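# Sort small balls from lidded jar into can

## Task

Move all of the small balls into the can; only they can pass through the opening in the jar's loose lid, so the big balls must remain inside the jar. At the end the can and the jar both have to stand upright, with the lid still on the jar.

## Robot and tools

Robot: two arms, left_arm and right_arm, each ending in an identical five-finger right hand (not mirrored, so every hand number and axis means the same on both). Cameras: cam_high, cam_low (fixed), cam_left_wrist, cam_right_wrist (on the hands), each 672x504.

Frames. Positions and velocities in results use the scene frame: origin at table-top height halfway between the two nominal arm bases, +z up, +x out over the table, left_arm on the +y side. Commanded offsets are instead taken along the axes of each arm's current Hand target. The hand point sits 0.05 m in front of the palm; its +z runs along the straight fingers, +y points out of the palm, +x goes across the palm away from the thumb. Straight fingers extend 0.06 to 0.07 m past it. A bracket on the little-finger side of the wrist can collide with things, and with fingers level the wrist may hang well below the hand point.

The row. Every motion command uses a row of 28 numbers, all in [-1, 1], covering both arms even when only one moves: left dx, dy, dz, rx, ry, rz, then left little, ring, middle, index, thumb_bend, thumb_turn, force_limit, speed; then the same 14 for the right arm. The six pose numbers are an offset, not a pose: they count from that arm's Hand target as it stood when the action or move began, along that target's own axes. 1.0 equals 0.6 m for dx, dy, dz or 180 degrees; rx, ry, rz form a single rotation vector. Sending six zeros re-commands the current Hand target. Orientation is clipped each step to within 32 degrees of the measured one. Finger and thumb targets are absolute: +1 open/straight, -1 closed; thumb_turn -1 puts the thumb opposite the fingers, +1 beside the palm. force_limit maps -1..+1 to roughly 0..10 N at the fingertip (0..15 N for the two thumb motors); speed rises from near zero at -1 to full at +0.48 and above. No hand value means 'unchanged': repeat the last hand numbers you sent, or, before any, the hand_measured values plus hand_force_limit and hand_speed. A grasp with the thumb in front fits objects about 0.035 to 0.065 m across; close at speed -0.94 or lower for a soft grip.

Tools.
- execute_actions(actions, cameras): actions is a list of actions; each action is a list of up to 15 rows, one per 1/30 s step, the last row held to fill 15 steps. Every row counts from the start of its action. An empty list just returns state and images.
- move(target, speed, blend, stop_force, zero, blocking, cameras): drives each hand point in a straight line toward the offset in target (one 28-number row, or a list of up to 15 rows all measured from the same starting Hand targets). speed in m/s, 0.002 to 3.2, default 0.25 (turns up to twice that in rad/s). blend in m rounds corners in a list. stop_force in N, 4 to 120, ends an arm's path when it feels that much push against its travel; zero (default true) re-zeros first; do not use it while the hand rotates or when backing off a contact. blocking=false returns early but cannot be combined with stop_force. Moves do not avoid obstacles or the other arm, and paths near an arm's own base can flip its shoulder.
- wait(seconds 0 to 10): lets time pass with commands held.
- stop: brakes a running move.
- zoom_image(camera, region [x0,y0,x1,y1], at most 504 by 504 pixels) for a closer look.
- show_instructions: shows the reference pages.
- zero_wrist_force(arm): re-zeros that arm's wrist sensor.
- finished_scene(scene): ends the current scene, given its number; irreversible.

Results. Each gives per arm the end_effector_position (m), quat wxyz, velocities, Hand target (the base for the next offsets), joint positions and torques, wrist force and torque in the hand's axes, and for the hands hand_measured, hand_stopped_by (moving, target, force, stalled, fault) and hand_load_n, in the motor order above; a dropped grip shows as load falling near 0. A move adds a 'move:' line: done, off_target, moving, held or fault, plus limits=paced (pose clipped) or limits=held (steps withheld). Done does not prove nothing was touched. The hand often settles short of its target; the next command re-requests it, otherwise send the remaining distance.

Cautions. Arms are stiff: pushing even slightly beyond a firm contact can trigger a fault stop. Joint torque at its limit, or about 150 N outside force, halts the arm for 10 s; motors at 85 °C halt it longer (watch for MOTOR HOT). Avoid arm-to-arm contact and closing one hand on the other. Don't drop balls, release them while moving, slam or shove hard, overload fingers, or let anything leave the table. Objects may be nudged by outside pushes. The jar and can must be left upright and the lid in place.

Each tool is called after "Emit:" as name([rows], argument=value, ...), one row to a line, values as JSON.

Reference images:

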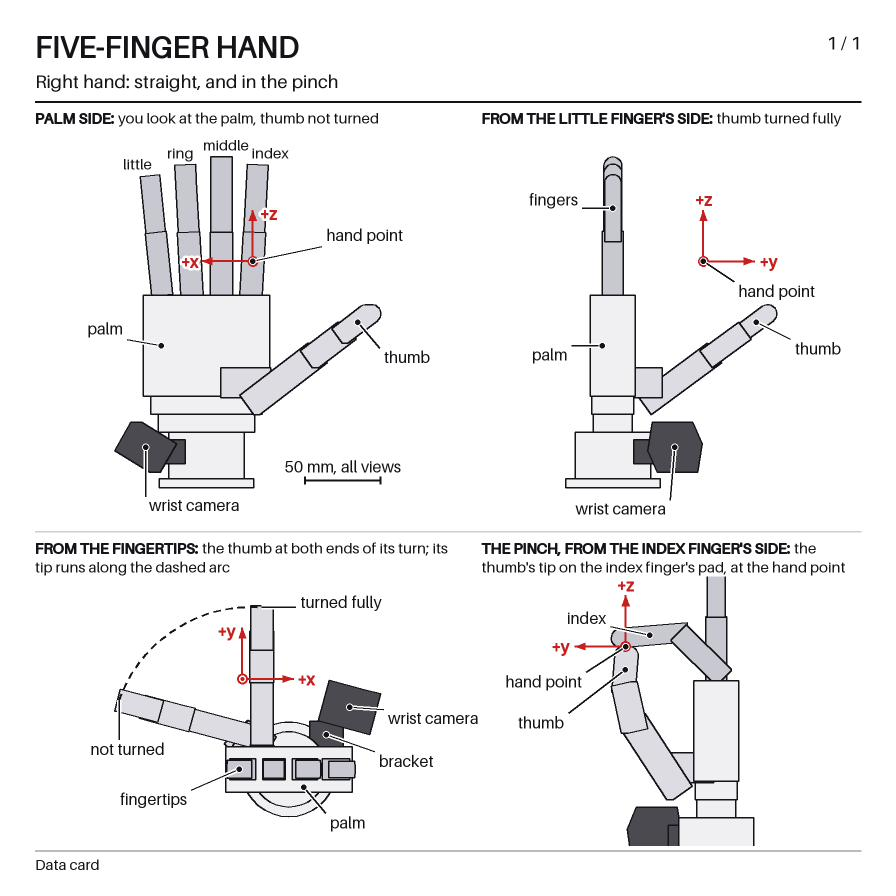

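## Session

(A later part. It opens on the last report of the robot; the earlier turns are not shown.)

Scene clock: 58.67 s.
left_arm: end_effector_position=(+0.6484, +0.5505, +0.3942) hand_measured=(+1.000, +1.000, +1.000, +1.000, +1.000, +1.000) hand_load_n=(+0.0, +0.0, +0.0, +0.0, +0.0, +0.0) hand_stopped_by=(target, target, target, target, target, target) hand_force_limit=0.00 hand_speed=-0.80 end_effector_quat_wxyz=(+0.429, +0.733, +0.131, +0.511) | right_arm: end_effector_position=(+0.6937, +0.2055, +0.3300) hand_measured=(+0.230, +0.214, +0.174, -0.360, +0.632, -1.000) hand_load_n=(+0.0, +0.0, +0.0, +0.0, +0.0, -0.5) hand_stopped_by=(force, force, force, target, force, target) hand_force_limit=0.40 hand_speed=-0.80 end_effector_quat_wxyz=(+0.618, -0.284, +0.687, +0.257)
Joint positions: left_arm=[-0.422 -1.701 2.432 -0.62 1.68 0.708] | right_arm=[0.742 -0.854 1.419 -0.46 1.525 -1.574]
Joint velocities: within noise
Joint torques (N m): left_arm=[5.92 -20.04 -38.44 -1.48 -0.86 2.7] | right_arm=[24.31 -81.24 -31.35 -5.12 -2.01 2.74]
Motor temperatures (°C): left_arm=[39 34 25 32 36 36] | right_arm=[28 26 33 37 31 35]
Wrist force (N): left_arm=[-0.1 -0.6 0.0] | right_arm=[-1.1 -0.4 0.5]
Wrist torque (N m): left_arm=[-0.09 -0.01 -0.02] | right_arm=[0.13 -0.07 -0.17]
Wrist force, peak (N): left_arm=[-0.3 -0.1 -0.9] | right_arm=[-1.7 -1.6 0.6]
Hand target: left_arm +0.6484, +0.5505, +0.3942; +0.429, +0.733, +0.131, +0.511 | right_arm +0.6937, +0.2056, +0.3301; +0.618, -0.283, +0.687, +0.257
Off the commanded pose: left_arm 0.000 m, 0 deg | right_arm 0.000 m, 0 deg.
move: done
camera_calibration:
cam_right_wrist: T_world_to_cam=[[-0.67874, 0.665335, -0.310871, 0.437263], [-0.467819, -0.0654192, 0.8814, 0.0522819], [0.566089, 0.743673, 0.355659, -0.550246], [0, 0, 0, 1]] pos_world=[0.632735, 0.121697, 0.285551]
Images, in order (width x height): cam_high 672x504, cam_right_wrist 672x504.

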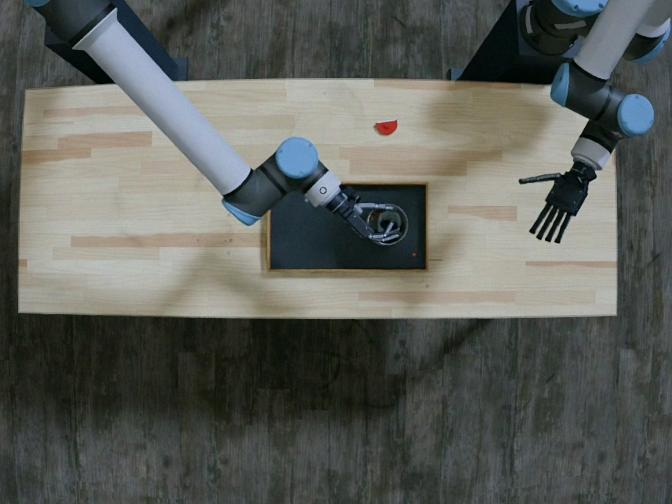

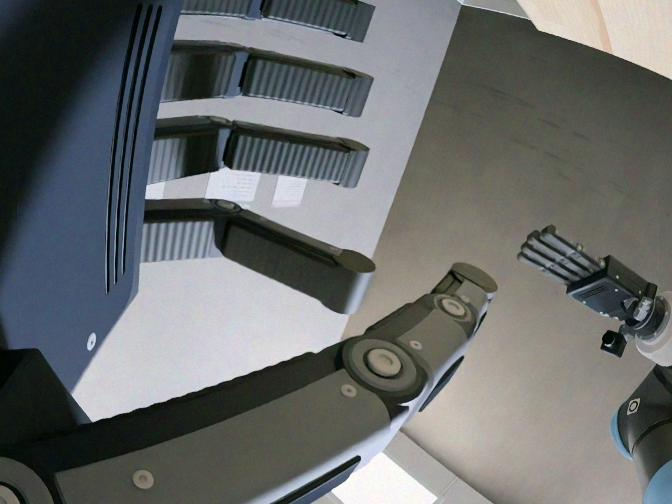

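Emit:
move(target=[0,0,0,0,0,0,1,1,1,1,1,1,0,-0.8,-0.1,0,-0.25,0,0,0,-0.95,-0.95,-0.95,-0.36,-0.95,-1,0.4,-0.8], speed=0.3)

Emit:
zoom_image(camera="cam_high", region=[340, 180, 430, 270])

Emit:
zoom_image(camera="cam_low", region=[300, 180, 450, 300])

Emit:
zoom_image(camera="cam_high", region=[360, 105, 410, 145])

Scene clock: 60.50 s.
left_arm: end_effector_position=(+0.6484, +0.5505, +0.3942) hand_measured=(+1.000, +1.000, +1.000, +1.000, +1.000, +1.000) hand_load_n=(+0.0, +0.0, +0.0, +0.0, +0.0, +0.0) hand_stopped_by=(target, target, target, target, target, target) hand_force_limit=0.00 hand_speed=-0.80 end_effector_quat_wxyz=(+0.429, +0.733, +0.131, +0.511) | right_arm: end_effector_position=(+0.5928, +0.1046, +0.4053) hand_measured=(+0.230, +0.214, +0.174, -0.360, +0.632, -1.000) hand_load_n=(-0.5, +0.0, +0.0, +0.0, +0.0, +0.0) hand_stopped_by=(force, force, force, target, force, target) hand_force_limit=0.40 hand_speed=-0.80 end_effector_quat_wxyz=(+0.618, -0.283, +0.687, +0.257)
Joint positions: left_arm=[-0.422 -1.701 2.432 -0.62 1.68 0.708] | right_arm=[0.733 -1.119 1.713 -0.489 1.516 -1.574]
Joint velocities: within noise
Joint torques (N m): left_arm=[5.06 -18.84 -39.14 -0.32 -1.33 3.34] | right_arm=[-14.06 -93.02 -30.61 -5.48 -2.11 -2.84]
Motor temperatures (°C): left_arm=[39 34 25 32 36 36] | right_arm=[28 26 33 37 31 35]
Wrist force (N): left_arm=[0.2 -0.3 -0.2] | right_arm=[-1.1 -0.7 0.2]
Wrist torque (N m): left_arm=[-0.03 -0.04 0.00] | right_arm=[0.10 -0.05 -0.19]
Wrist force, peak (N): left_arm=[-0.8 0.0 -0.4] | right_arm=[-0.2 -0.7 1.9]
Hand target: left_arm +0.6484, +0.5505, +0.3942; +0.429, +0.733, +0.131, +0.511 | right_arm +0.5927, +0.1044, +0.4054; +0.618, -0.283, +0.687, +0.257
Off the commanded pose: left_arm 0.000 m, 0 deg | right_arm 0.000 m, 0 deg.
move: done
camera_calibration:
cam_left_wrist: T_world_to_cam=[[-0.162045, -0.383715, 0.909123, -0.044803], [-0.881133, -0.358491, -0.308364, 0.885636], [0.444237, -0.851027, -0.280012, 0.405662], [0, 0, 0, 1]] pos_world=[0.592893, 0.645531, 0.42742]
cam_right_wrist: T_world_to_cam=[[-0.678844, 0.665364, -0.310583, 0.459171], [-0.467589, -0.065585, 0.88151, -0.0680075], [0.566155, 0.743633, 0.355639, -0.444806], [0, 0, 0, 1]] pos_world=[0.531735, 0.0207964, 0.36075]

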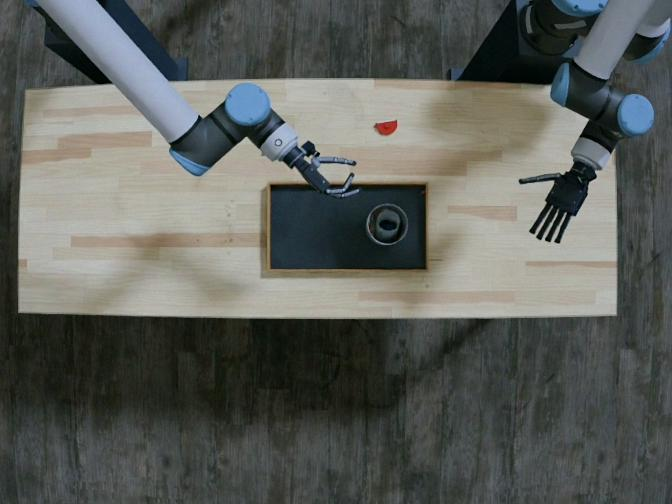

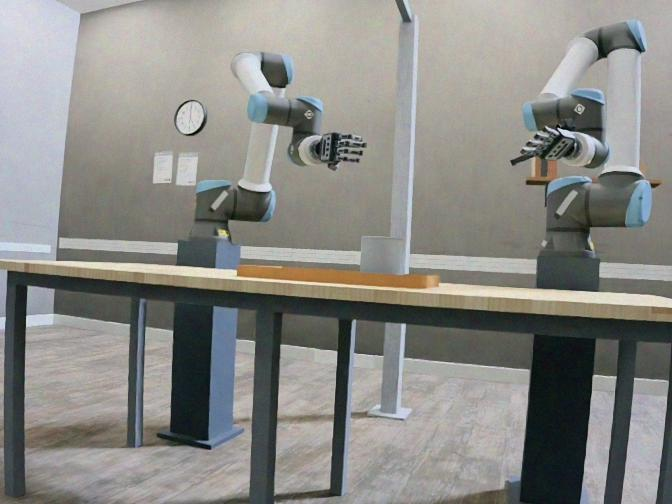

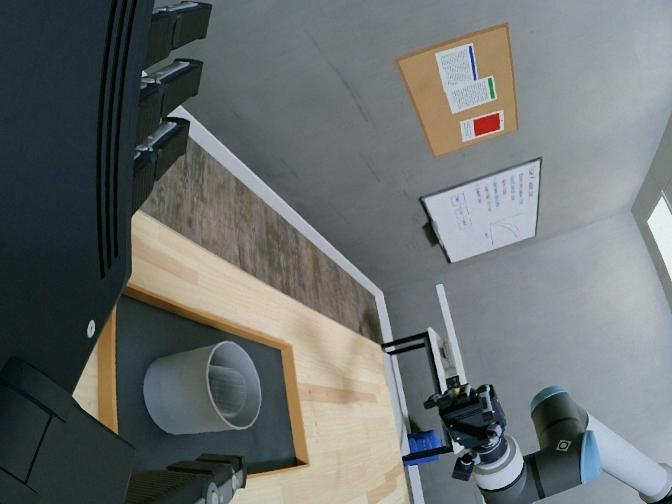

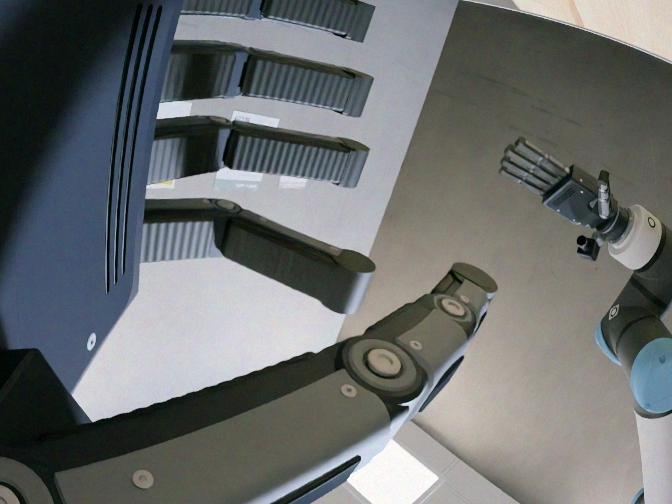

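Scaled by 5.600.

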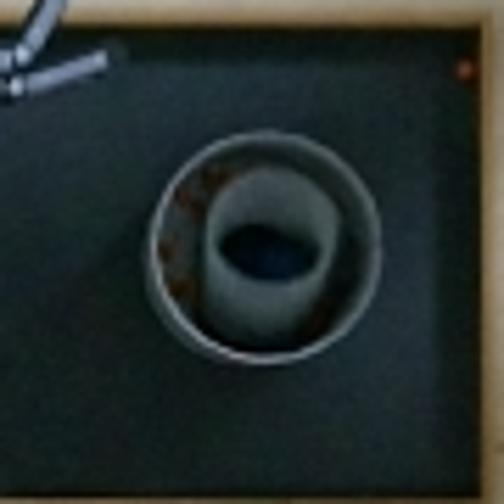

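Scaled by 3.360.

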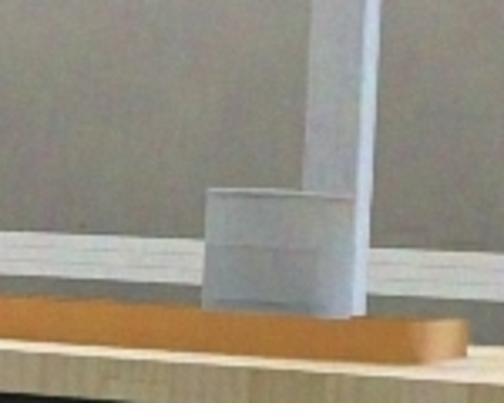

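Scaled by 10.080.

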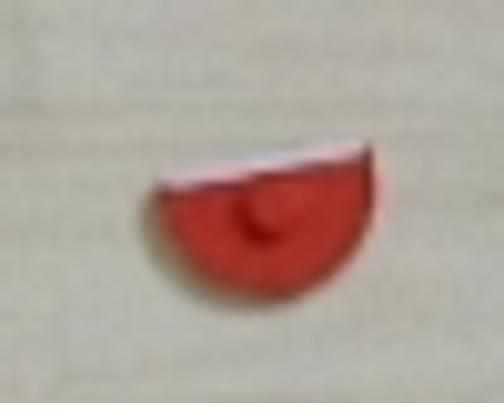

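Emit:
move(target=[0,0,0,0,0,0,1,1,1,1,1,1,0,-0.8,0.1515,0.0157,0.0798,-0.289,0,-0.946,1,1,1,1,1,1,0,0], speed=0.6, cameras=["cam_right_wrist"])

Emit:
zoom_image(camera="cam_right_wrist", region=[200, 100, 560, 400])

Scene clock: 68.40 s.
left_arm: end_effector_position=(+0.6484, +0.5505, +0.3942) hand_measured=(+1.000, +1.000, +1.000, +1.000, +1.000, +1.000) hand_load_n=(+0.0, +0.0, +0.0, +0.0, +0.0, +0.0) hand_stopped_by=(target, target, target, target, target, target) hand_force_limit=0.00 hand_speed=-0.80 end_effector_quat_wxyz=(+0.429, +0.733, +0.131, +0.511) | right_arm: end_effector_position=(+0.6129, +0.1382, +0.3101) hand_measured=(+1.000, +1.000, +1.000, +1.000, +1.000, +1.000) hand_load_n=(+0.0, +0.0, +0.0, +0.0, +0.0, +0.0) hand_stopped_by=(target, target, target, target, target, target) hand_force_limit=0.00 hand_speed=0.00 end_effector_quat_wxyz=(-0.173, +0.842, +0.334, +0.386)
Joint positions: left_arm=[-0.422 -1.701 2.432 -0.62 1.68 0.708] | right_arm=[0.886 -0.845 1.11 0.434 1.635 -4.615]
Joint velocities: within noise
Joint torques (N m): left_arm=[1.25 -18.17 -38.13 -0.14 -0.94 2.91] | right_arm=[22.31 -81.49 -35.01 -2.51 1.3 -3]
Motor temperatures (°C): left_arm=[39 34 25 32 36 36] | right_arm=[28 26 33 37 31 35]
Wrist force (N): left_arm=[-0.5 -0.7 0.2] | right_arm=[0.6 -0.6 0.9]
Wrist torque (N m): left_arm=[-0.11 0.06 -0.05] | right_arm=[-0.08 0.06 -0.39]
Wrist force, peak (N): left_arm=[0.2 0.7 -0.6] | right_arm=[-1.3 -2.1 1.0]
Hand target: left_arm +0.6484, +0.5505, +0.3942; +0.429, +0.733, +0.131, +0.511 | right_arm +0.6129, +0.1382, +0.3100; -0.173, +0.842, +0.334, +0.386
Off the commanded pose: left_arm 0.000 m, 0 deg | right_arm 0.000 m, 0 deg.
move: done
camera_calibration:
cam_right_wrist: T_world_to_cam=[[0.823045, -0.534397, 0.192396, -0.48976], [-0.450864, -0.820725, -0.350902, 0.503757], [0.345426, 0.202063, -0.916434, 0.157215], [0, 0, 0, 1]] pos_world=[0.575914, 0.119953, 0.415074]
Images, in order (width x height): cam_right_wrist 672x504.

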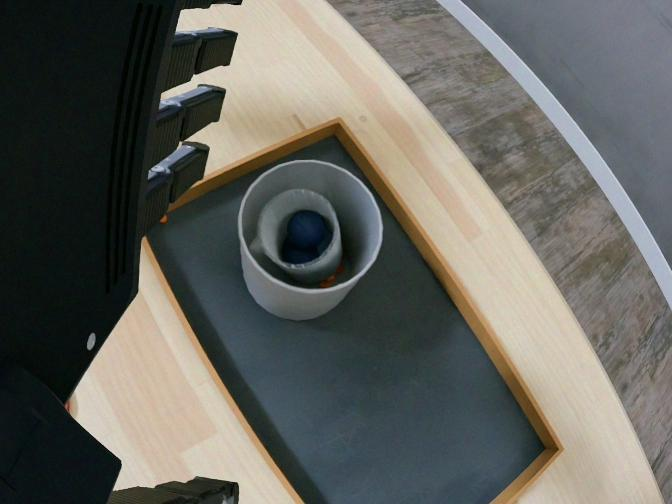

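Scaled by 1.400 from the camera's 672x504 image, which has a finer 960x720 frame.

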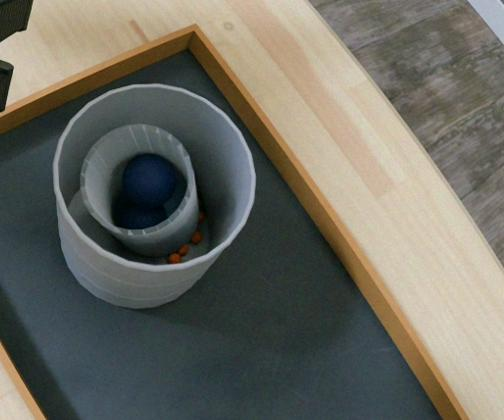

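Emit:
zoom_image(camera="cam_right_wrist", region=[225, 145, 395, 330])

Emit:
zoom_image(camera="cam_low", region=[350, 225, 420, 285])

Scaled by 2.724 from the camera's 672x504 image, which has a finer 960x720 frame.

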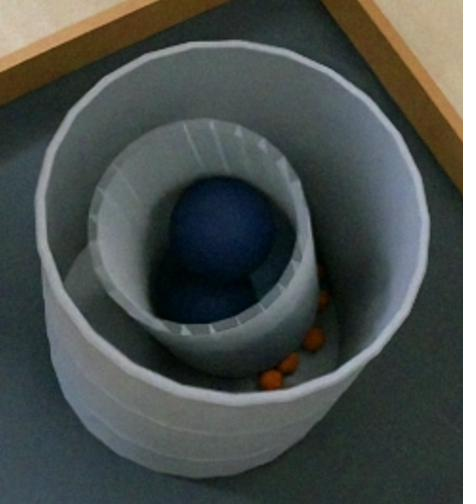

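This scene's latest camera images include none from cam_low. They are from: cam_right_wrist. cam_low's image comes with the result of a call that names it in "cameras".

Emit:
move(target=[0,0,0,0,0,0,1,1,1,1,1,1,0,-0.8,0.1515,0,0.1805,0,0,0,1,1,1,1,1,1,0,0], speed=0.3, cameras=["cam_right_wrist","cam_low","cam_left_wrist"])

Emit:
zoom_image(camera="cam_low", region=[350, 225, 420, 285])

Scene clock: 84.60 s.
left_arm: end_effector_position=(+0.6484, +0.5505, +0.3942) hand_measured=(+1.000, +1.000, +1.000, +1.000, +1.000, +1.000) hand_load_n=(+0.0, +0.0, +0.0, +0.0, +0.0, +0.0) hand_stopped_by=(target, target, target, target, target, target) hand_force_limit=0.00 hand_speed=-0.80 end_effector_quat_wxyz=(+0.429, +0.733, +0.131, +0.511) | right_arm: end_effector_position=(+0.7143, +0.2367, +0.3101) hand_measured=(+1.000, +1.000, +1.000, +1.000, +1.000, +1.000) hand_load_n=(+0.0, +0.0, +0.0, +0.0, +0.0, +0.0) hand_stopped_by=(target, target, target, target, target, target) hand_force_limit=0.00 hand_speed=0.00 end_effector_quat_wxyz=(-0.173, +0.842, +0.334, +0.386)
Joint positions: left_arm=[-0.422 -1.701 2.432 -0.62 1.68 0.708] | right_arm=[0.871 -0.543 0.556 0.685 1.623 -4.625]
Joint velocities: within noise
Joint torques (N m): left_arm=[-0.78 -18.21 -38.2 0.06 -0.99 2.94] | right_arm=[20.67 -95.84 -49.67 4.83 1.52 2.93]
Motor temperatures (°C): left_arm=[39 34 25 32 36 36] | right_arm=[28 26 33 37 31 35]
Wrist force (N): left_arm=[-0.1 -0.7 -0.2] | right_arm=[1.1 0.1 0.9]
Wrist torque (N m): left_arm=[-0.08 0.01 -0.02] | right_arm=[-0.07 -0.03 -0.38]
Wrist force, peak (N): left_arm=[-0.8 0.3 -0.6] | right_arm=[1.6 0.2 1.9]
Hand target: left_arm +0.6484, +0.5505, +0.3942; +0.429, +0.733, +0.131, +0.511 | right_arm +0.7143, +0.2368, +0.3101; -0.173, +0.842, +0.334, +0.386
Off the commanded pose: left_arm 0.000 m, 0 deg | right_arm 0.000 m, 0 deg.
move: done
camera_calibration:
cam_left_wrist: T_world_to_cam=[[-0.162045, -0.383715, 0.909123, -0.044803], [-0.881133, -0.358491, -0.308364, 0.885636], [0.444237, -0.851027, -0.280012, 0.405662], [0, 0, 0, 1]] pos_world=[0.592893, 0.645531, 0.42742]
cam_right_wrist: T_world_to_cam=[[0.823053, -0.53426, 0.192745, -0.520677], [-0.45068, -0.820861, -0.350821, 0.630142], [0.345646, 0.201878, -0.916392, 0.102193], [0, 0, 0, 1]] pos_world=[0.677214, 0.218452, 0.415073]
Images, in order (width x height): cam_low 672x504, cam_left_wrist 672x504, cam_right_wrist 672x504.

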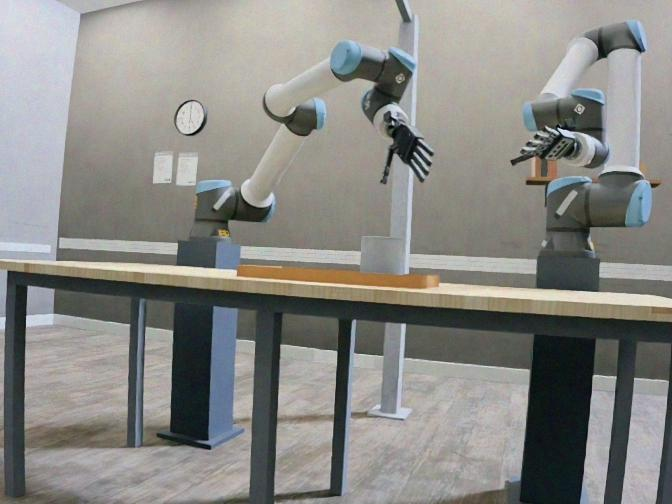

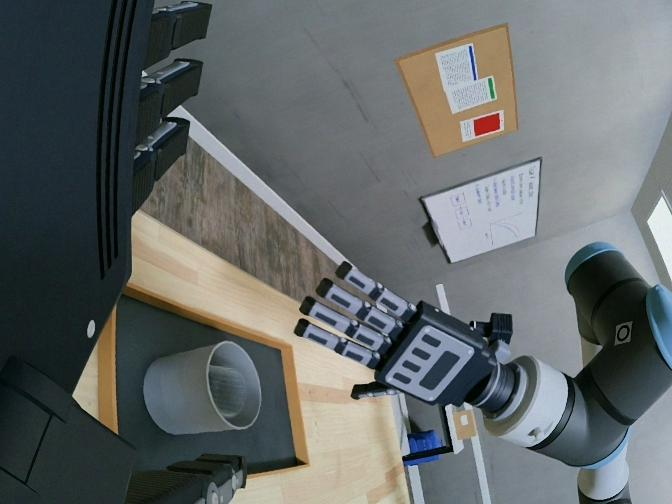

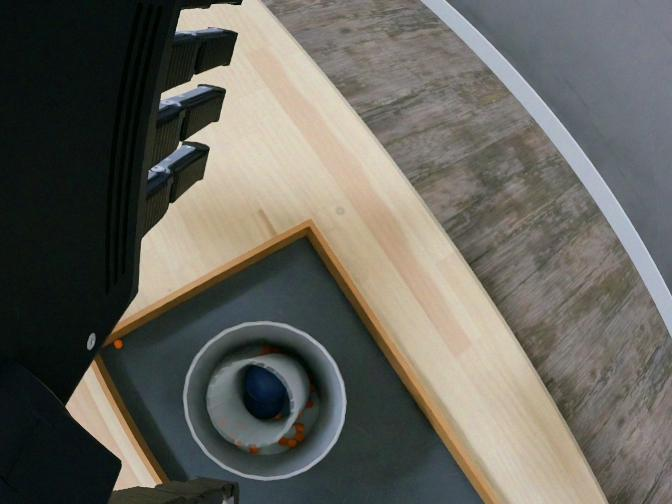

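Scaled by 7.200.

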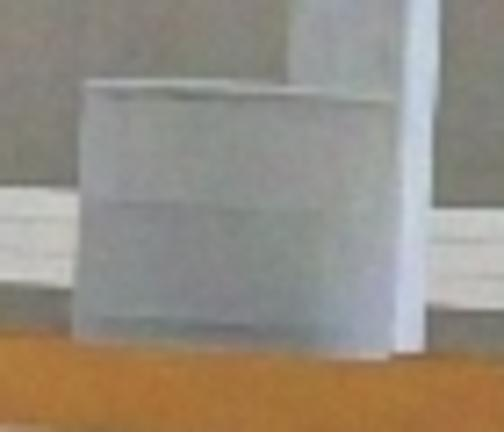

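Emit:
zoom_image(camera="cam_right_wrist", region=[170, 310, 360, 490])

Emit:
zoom_image(camera="cam_right_wrist", region=[90, 310, 180, 380])

Emit:
zoom_image(camera="cam_left_wrist", region=[130, 320, 280, 450])

Scaled by 2.653 from the camera's 672x504 image, which has a finer 960x720 frame.

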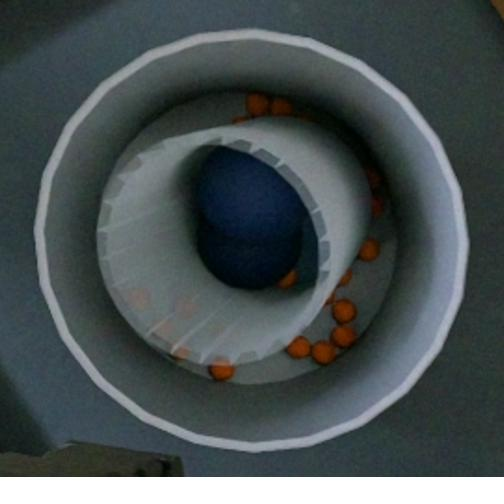

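Scaled by 5.600 from the camera's 672x504 image, which has a finer 960x720 frame.

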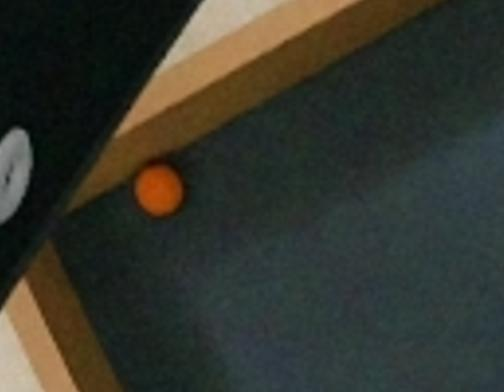

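Scaled by 3.360 from the camera's 672x504 image, which has a finer 960x720 frame.

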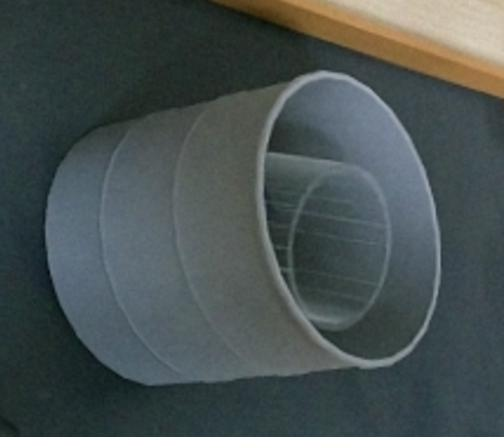

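Emit:
move(target=[0,0,0,0,0,0,1,1,1,1,1,1,0,-0.8,-0.1042,-0.0048,0.0573,-0.1441,0.1881,0.6326,1,1,0,0,0.3,-1,0,0], speed=0.4, cameras=["cam_right_wrist","cam_low","cam_left_wrist","cam_high"])

Scene clock: 92.00 s.
left_arm: end_effector_position=(+0.6484, +0.5505, +0.3942) hand_measured=(+1.000, +1.000, +1.000, +1.000, +1.000, +1.000) hand_load_n=(+0.0, +0.0, +0.0, +0.0, +0.0, +0.0) hand_stopped_by=(target, target, target, target, target, target) hand_force_limit=0.00 hand_speed=-0.80 end_effector_quat_wxyz=(+0.429, +0.733, +0.131, +0.511) | right_arm: end_effector_position=(+0.7007, +0.2308, +0.2402) hand_measured=(+1.000, +1.000, +0.000, +0.000, +0.300, -1.000) hand_load_n=(+0.0, +0.0, +0.0, +0.0, +0.0, +0.0) hand_stopped_by=(target, target, target, target, target, target) hand_force_limit=0.00 hand_speed=0.00 end_effector_quat_wxyz=(-0.325, +0.623, -0.639, +0.314)
Joint positions: left_arm=[-0.422 -1.701 2.432 -0.62 1.68 0.708] | right_arm=[0.919 -0.359 0.329 0.907 2.262 -2.458]
Joint velocities: within noise
Joint torques (N m): left_arm=[-1.14 -21.07 -36.47 0.74 -0.68 2.78] | right_arm=[21.74 -107.59 -49.18 5.85 2.88 3.02]
Motor temperatures (°C): left_arm=[39 34 25 32 36 36] | right_arm=[28 26 33 37 31 35]
Wrist force (N): left_arm=[0.1 -0.1 -0.1] | right_arm=[-0.6 -1.4 0.7]
Wrist torque (N m): left_arm=[-0.01 -0.03 0.00] | right_arm=[-0.02 0.11 -0.56]
Wrist force, peak (N): left_arm=[-0.3 -0.6 -0.8] | right_arm=[-0.9 -1.9 0.3]
Hand target: left_arm +0.6484, +0.5505, +0.3942; +0.429, +0.733, +0.131, +0.511 | right_arm +0.7007, +0.2309, +0.2402; -0.324, +0.623, -0.639, +0.314
Off the commanded pose: left_arm 0.000 m, 0 deg | right_arm 0.000 m, 0 deg.
move: done
camera_calibration:
cam_left_wrist: T_world_to_cam=[[-0.162045, -0.383715, 0.909123, -0.044803], [-0.881133, -0.358491, -0.308364, 0.885636], [0.444237, -0.851027, -0.280012, 0.405662], [0, 0, 0, 1]] pos_world=[0.592893, 0.645531, 0.42742]
cam_right_wrist: T_world_to_cam=[[-0.548701, -0.28531, -0.785828, 0.639586], [-0.533858, 0.842937, 0.0667198, 0.168596], [0.643368, 0.45613, -0.614836, -0.295688], [0, 0, 0, 1]] pos_world=[0.631184, 0.175236, 0.309556]

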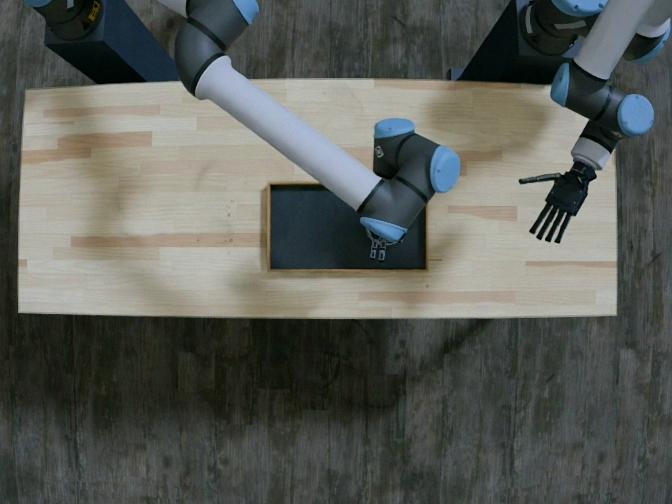

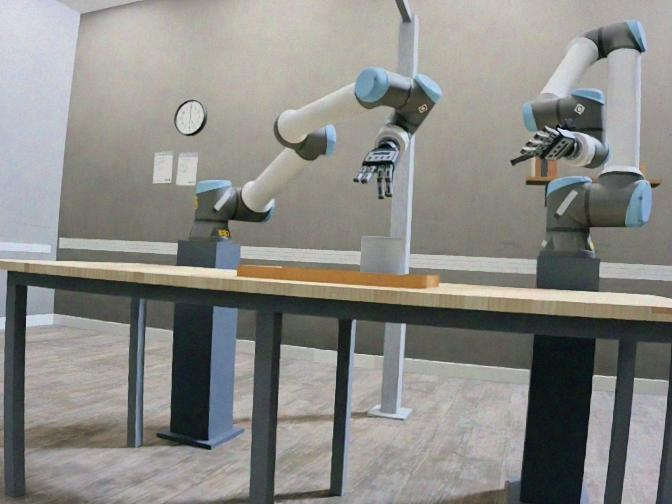

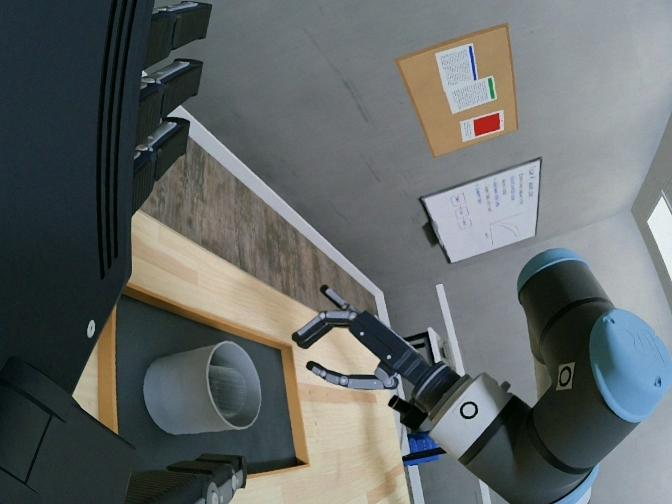

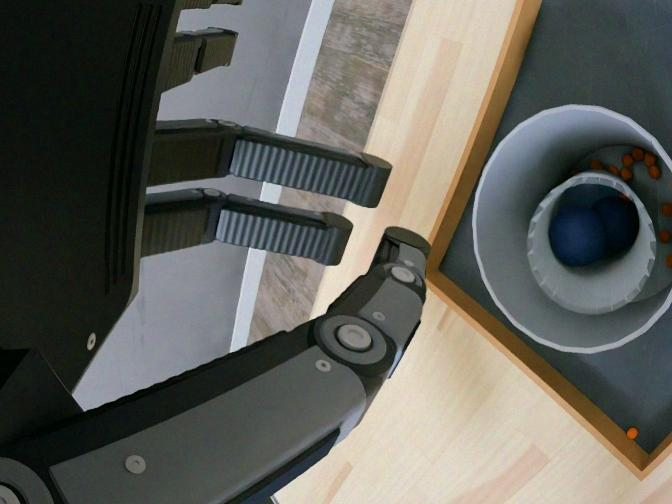

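Emit:
zoom_image(camera="cam_right_wrist", region=[470, 90, 672, 292])

Emit:
zoom_image(camera="cam_left_wrist", region=[270, 260, 470, 460])

Scaled by 2.495 from the camera's 672x504 image, which has a finer 960x720 frame.

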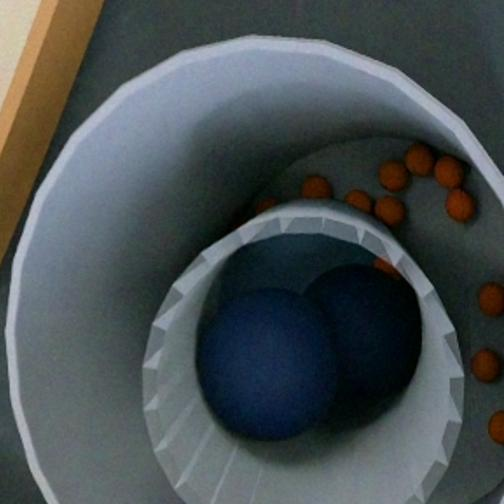

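Scaled by 2.520 from the camera's 672x504 image, which has a finer 960x720 frame.

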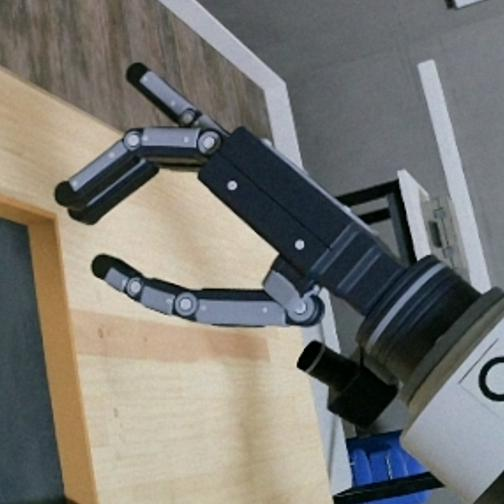

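Emit:
move(target=[0,0,0,0,0,0,1,1,1,1,1,1,0,-0.8,0.0038,0.1392,0.1063,0,0,0,1,1,0,0,0.3,-1,0,0], speed=0.15, cameras=["cam_right_wrist","cam_left_wrist"])

Emit:
zoom_image(camera="cam_left_wrist", region=[130, 260, 430, 460])

Emit:
zoom_image(camera="cam_right_wrist", region=[280, 90, 672, 482])

Scene clock: 94.23 s.
left_arm: end_effector_position=(+0.6484, +0.5505, +0.3942) hand_measured=(+1.000, +1.000, +1.000, +1.000, +1.000, +1.000) hand_load_n=(+0.0, +0.0, +0.0, +0.0, +0.0, +0.0) hand_stopped_by=(target, target, target, target, target, target) hand_force_limit=0.00 hand_speed=-0.80 end_effector_quat_wxyz=(+0.429, +0.733, +0.131, +0.511) | right_arm: end_effector_position=(+0.7026, +0.2311, +0.1354) hand_measured=(+1.000, +1.000, +0.000, +0.000, +0.300, -1.000) hand_load_n=(+0.0, +0.0, +0.0, +0.0, +0.0, +0.0) hand_stopped_by=(target, target, target, target, target, target) hand_force_limit=0.00 hand_speed=0.00 end_effector_quat_wxyz=(-0.324, +0.623, -0.639, +0.314) end_effector_velocity=(+0.000, +0.001, -0.002) end_effector_angular_velocity=(+0.001, -0.003, +0.001)
Joint positions: left_arm=[-0.422 -1.701 2.432 -0.62 1.68 0.708] | right_arm=[0.918 -0.333 0.46 0.75 2.261 -2.459]
Joint velocities: left_arm=[within noise] | right_arm=[0 0.001 0.001 -0.006 0.001 -0.002]
Joint torques (N m): left_arm=[1.07 -18.12 -35.96 0.13 -0.98 3.14] | right_arm=[-15.58 -106.86 -35.43 -1.77 -1.17 -3.45]
Motor temperatures (°C): left_arm=[39 34 25 32 36 36] | right_arm=[28 26 33 37 31 35]
Wrist force (N): left_arm=[-0.5 0.0 0.0] | right_arm=[0.0 -1.7 0.5]
Wrist torque (N m): left_arm=[0.00 0.06 -0.03] | right_arm=[-0.07 0.10 -0.55]
Wrist force, peak (N): left_arm=[0.0 -0.8 -0.5] | right_arm=[-0.4 -2.6 0.1]
Hand target: left_arm +0.6484, +0.5505, +0.3942; +0.429, +0.733, +0.131, +0.511 | right_arm +0.7026, +0.2311, +0.1351; -0.324, +0.623, -0.639, +0.314
Off the commanded pose: left_arm 0.000 m, 0 deg | right_arm 0.000 m, 0 deg.
move: done
camera_calibration:
cam_left_wrist: T_world_to_cam=[[-0.162045, -0.383715, 0.909123, -0.044803], [-0.881133, -0.358491, -0.308364, 0.885636], [0.444237, -0.851027, -0.280012, 0.405662], [0, 0, 0, 1]] pos_world=[0.592893, 0.645531, 0.42742]
cam_right_wrist: T_world_to_cam=[[-0.549011, -0.285296, -0.785616, 0.55851], [-0.533578, 0.843116, 0.0667028, 0.176145], [0.643336, 0.455808, -0.615108, -0.361351], [0, 0, 0, 1]] pos_world=[0.633085, 0.175536, 0.204755]
Images, in order (width x height): cam_left_wrist 672x504, cam_right_wrist 672x504.

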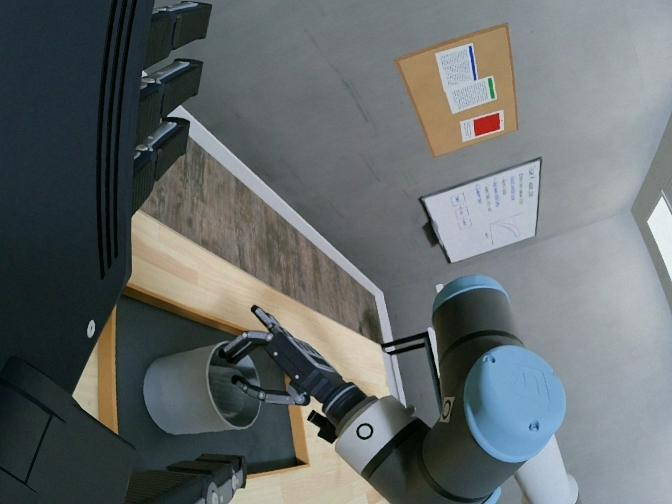

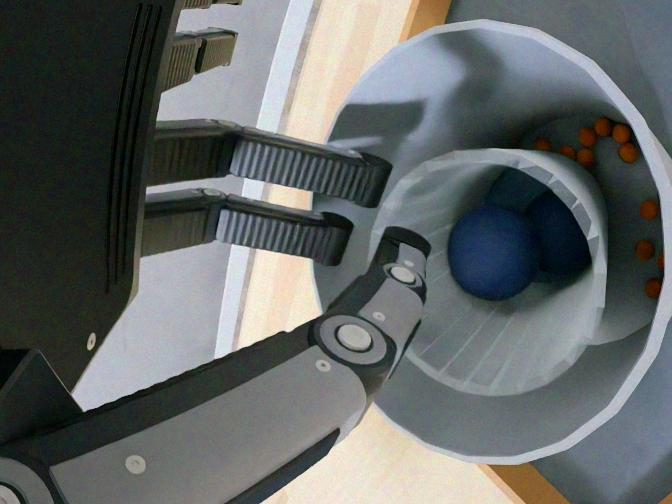

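Scaled by 1.680 from the camera's 672x504 image, which has a finer 960x720 frame.

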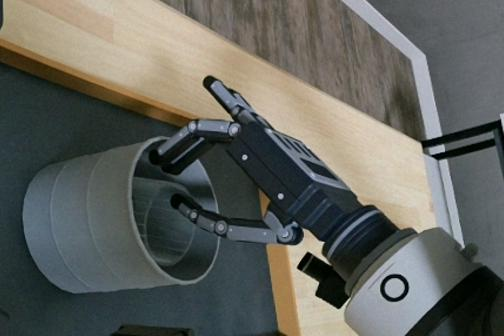

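Scaled by 1.286 from the camera's 672x504 image, which has a finer 960x720 frame.

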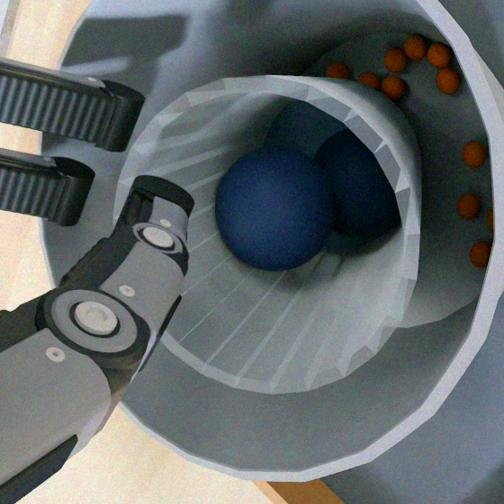

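Emit:
move(target=[0,0,0,0,0,0,1,1,1,1,1,1,0,-0.8,0.0067,0.0273,0.0191,0,0,0,1,1,0,0,0.3,-1,0,0], speed=0.03, stop_force=4, cameras=["cam_right_wrist","cam_left_wrist"])

Emit:
zoom_image(camera="cam_left_wrist", region=[130, 310, 330, 450])

Emit:
zoom_image(camera="cam_right_wrist", region=[280, 90, 672, 482])

Scene clock: 97.27 s.
left_arm: end_effector_position=(+0.6484, +0.5505, +0.3942) hand_measured=(+1.000, +1.000, +1.000, +1.000, +1.000, +1.000) hand_load_n=(+0.0, +0.0, +0.0, +0.0, +0.0, +0.0) hand_stopped_by=(target, target, target, target, target, target) hand_force_limit=0.00 hand_speed=-0.80 end_effector_quat_wxyz=(+0.429, +0.733, +0.131, +0.511) | right_arm: end_effector_position=(+0.7021, +0.2276, +0.1150) hand_measured=(+1.000, +1.000, +0.000, +0.000, +0.300, -1.000) hand_load_n=(+0.0, +0.0, +0.5, -1.0, +0.0, +0.0) hand_stopped_by=(target, target, target, target, target, target) hand_force_limit=0.00 hand_speed=0.00 end_effector_quat_wxyz=(-0.324, +0.623, -0.639, +0.314)
Joint positions: left_arm=[-0.422 -1.701 2.432 -0.62 1.68 0.708] | right_arm=[0.917 -0.335 0.499 0.711 2.26 -2.461]
Joint velocities: within noise
Joint torques (N m): left_arm=[-0.84 -20.9 -35.94 0.15 -0.85 2.5] | right_arm=[-17.15 -144.31 -34.08 -2.09 -0.96 -3.06]
Motor temperatures (°C): left_arm=[39 34 25 32 36 36] | right_arm=[28 26 33 37 31 35]
Wrist force (N): left_arm=[0.4 -0.3 0.2] | right_arm=[0.3 -1.6 -1.7]
Wrist torque (N m): left_arm=[-0.05 -0.08 0.01] | right_arm=[0.07 0.07 -0.55]
Wrist force, peak (N): left_arm=[-0.7 -0.6 -0.2] | right_arm=[0.5 -2.2 -1.3]
Hand target: left_arm +0.6484, +0.5505, +0.3942; +0.429, +0.733, +0.131, +0.511 | right_arm +0.7021, +0.2276, +0.1150; -0.324, +0.623, -0.639, +0.314
Off the commanded pose: left_arm 0.000 m, 0 deg | right_arm 0.000 m, 0 deg.
move: done
camera_calibration:
cam_left_wrist: T_world_to_cam=[[-0.162045, -0.383715, 0.909123, -0.044803], [-0.881133, -0.358491, -0.308364, 0.885636], [0.444237, -0.851027, -0.280012, 0.405662], [0, 0, 0, 1]] pos_world=[0.592893, 0.645531, 0.42742]
cam_right_wrist: T_world_to_cam=[[-0.548931, -0.285306, -0.785669, 0.541142], [-0.533612, 0.843098, 0.0666642, 0.180306], [0.643376, 0.455837, -0.615045, -0.371978], [0, 0, 0, 1]] pos_world=[0.632585, 0.171936, 0.184355]
Images, in order (width x height): cam_left_wrist 672x504, cam_right_wrist 672x504.

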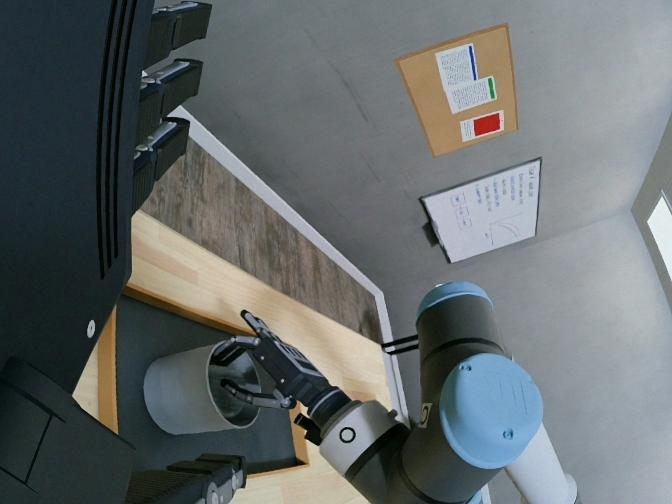

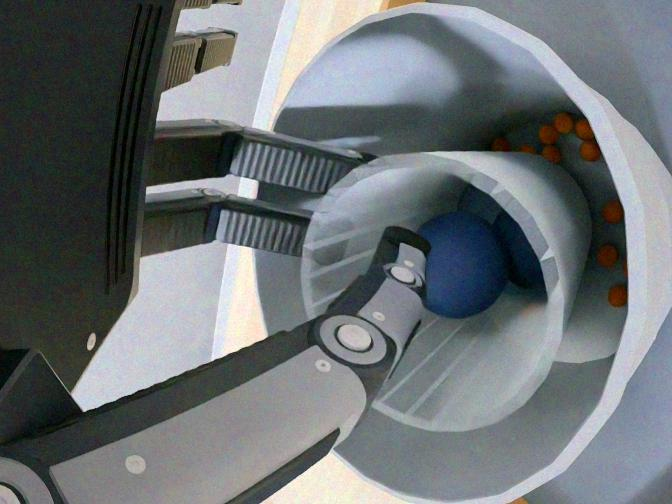

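Scaled by 2.520 from the camera's 672x504 image, which has a finer 960x720 frame.

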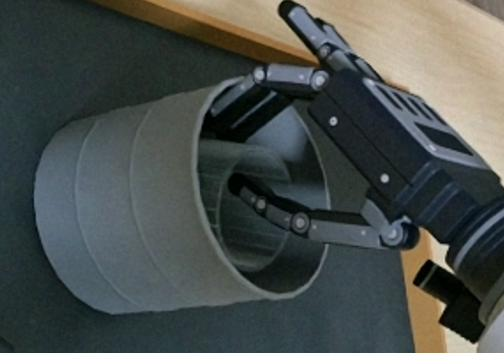

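Scaled by 1.286 from the camera's 672x504 image, which has a finer 960x720 frame.

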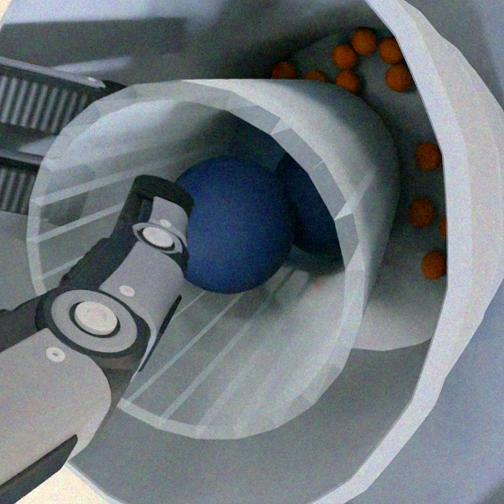

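Emit:
move(target=[0,0,0,0,0,0,1,1,1,1,1,1,0,-0.8,0,0.012,0,0,0,0,1,1,0,0,0.3,-1,0,0], speed=0.03, stop_force=4, cameras=["cam_right_wrist","cam_left_wrist"])

Emit:
zoom_image(camera="cam_left_wrist", region=[130, 310, 330, 450])

Emit:
zoom_image(camera="cam_right_wrist", region=[280, 90, 672, 482])

Scene clock: 99.40 s.
left_arm: end_effector_position=(+0.6484, +0.5505, +0.3942) hand_measured=(+1.000, +1.000, +1.000, +1.000, +1.000, +1.000) hand_load_n=(+0.0, +0.0, +0.0, +0.0, +0.5, +0.0) hand_stopped_by=(target, target, target, target, target, target) hand_force_limit=0.00 hand_speed=-0.80 end_effector_quat_wxyz=(+0.429, +0.733, +0.131, +0.511) | right_arm: end_effector_position=(+0.6978, +0.2278, +0.1092) hand_measured=(+1.000, +1.000, +0.000, +0.000, +0.300, -1.000) hand_load_n=(+0.0, +0.0, +0.5, +0.0, +0.0, +0.0) hand_stopped_by=(target, target, target, target, target, target) hand_force_limit=0.00 hand_speed=0.00 end_effector_quat_wxyz=(-0.324, +0.623, -0.639, +0.314)
Joint positions: left_arm=[-0.422 -1.701 2.432 -0.62 1.68 0.708] | right_arm=[0.92 -0.337 0.514 0.7 2.262 -2.457]
Joint velocities: within noise
Joint torques (N m): left_arm=[-5.41 -20.93 -35.58 0.38 -0.53 2.25] | right_arm=[22.55 -143.56 -34.59 -1.09 2.26 2.5]
Motor temperatures (°C): left_arm=[39 34 25 32 36 36] | right_arm=[28 26 33 37 31 35]
Wrist force (N): left_arm=[0.1 0.0 -0.4] | right_arm=[-0.2 -2.4 0.7]
Wrist torque (N m): left_arm=[0.04 -0.02 0.01] | right_arm=[0.00 0.09 -0.59]
Wrist force, peak (N): left_arm=[-0.1 -0.7 -0.6] | right_arm=[0.9 -2.6 -1.5]
Hand target: left_arm +0.6484, +0.5505, +0.3942; +0.429, +0.733, +0.131, +0.511 | right_arm +0.6978, +0.2278, +0.1092; -0.324, +0.623, -0.639, +0.314
Off the commanded pose: left_arm 0.000 m, 0 deg | right_arm 0.000 m, 0 deg.
move: done
camera_calibration:
cam_left_wrist: T_world_to_cam=[[-0.162045, -0.383715, 0.909123, -0.044803], [-0.881133, -0.358491, -0.308364, 0.885636], [0.444237, -0.851027, -0.280012, 0.405662], [0, 0, 0, 1]] pos_world=[0.592893, 0.645531, 0.42742]
cam_right_wrist: T_world_to_cam=[[-0.548931, -0.285306, -0.785669, 0.53436], [-0.533612, 0.843098, 0.0666642, 0.178223], [0.643376, 0.455837, -0.615045, -0.372808], [0, 0, 0, 1]] pos_world=[0.628285, 0.172136, 0.178655]
Images, in order (width x height): cam_left_wrist 672x504, cam_right_wrist 672x504.

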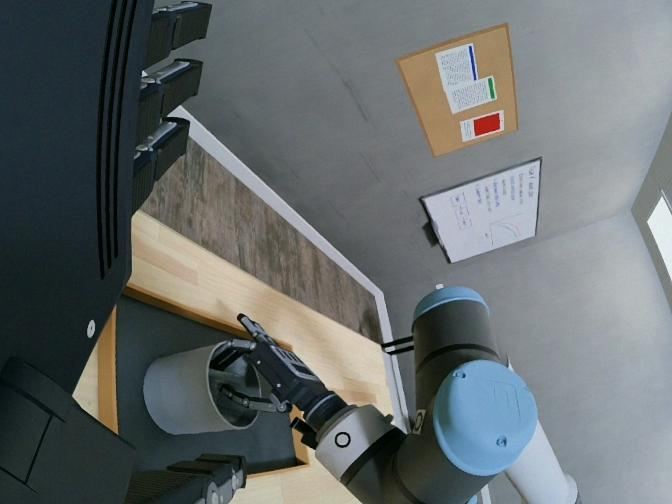

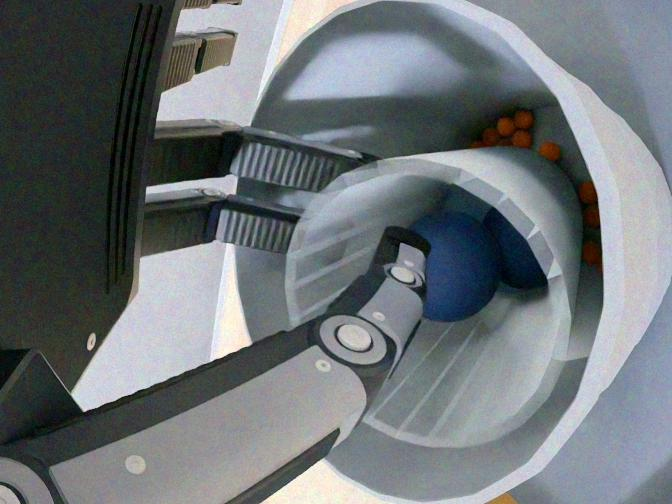

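Scaled by 2.520 from the camera's 672x504 image, which has a finer 960x720 frame.

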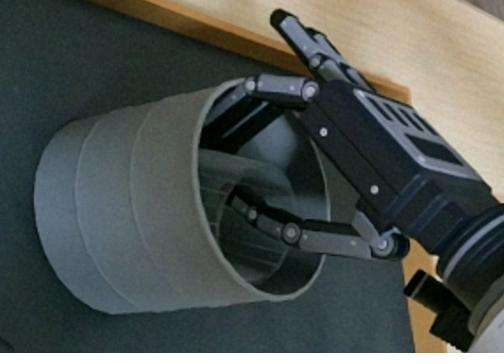

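Scaled by 1.286 from the camera's 672x504 image, which has a finer 960x720 frame.

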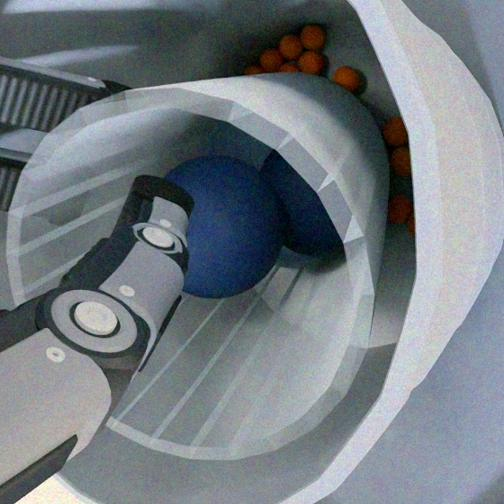

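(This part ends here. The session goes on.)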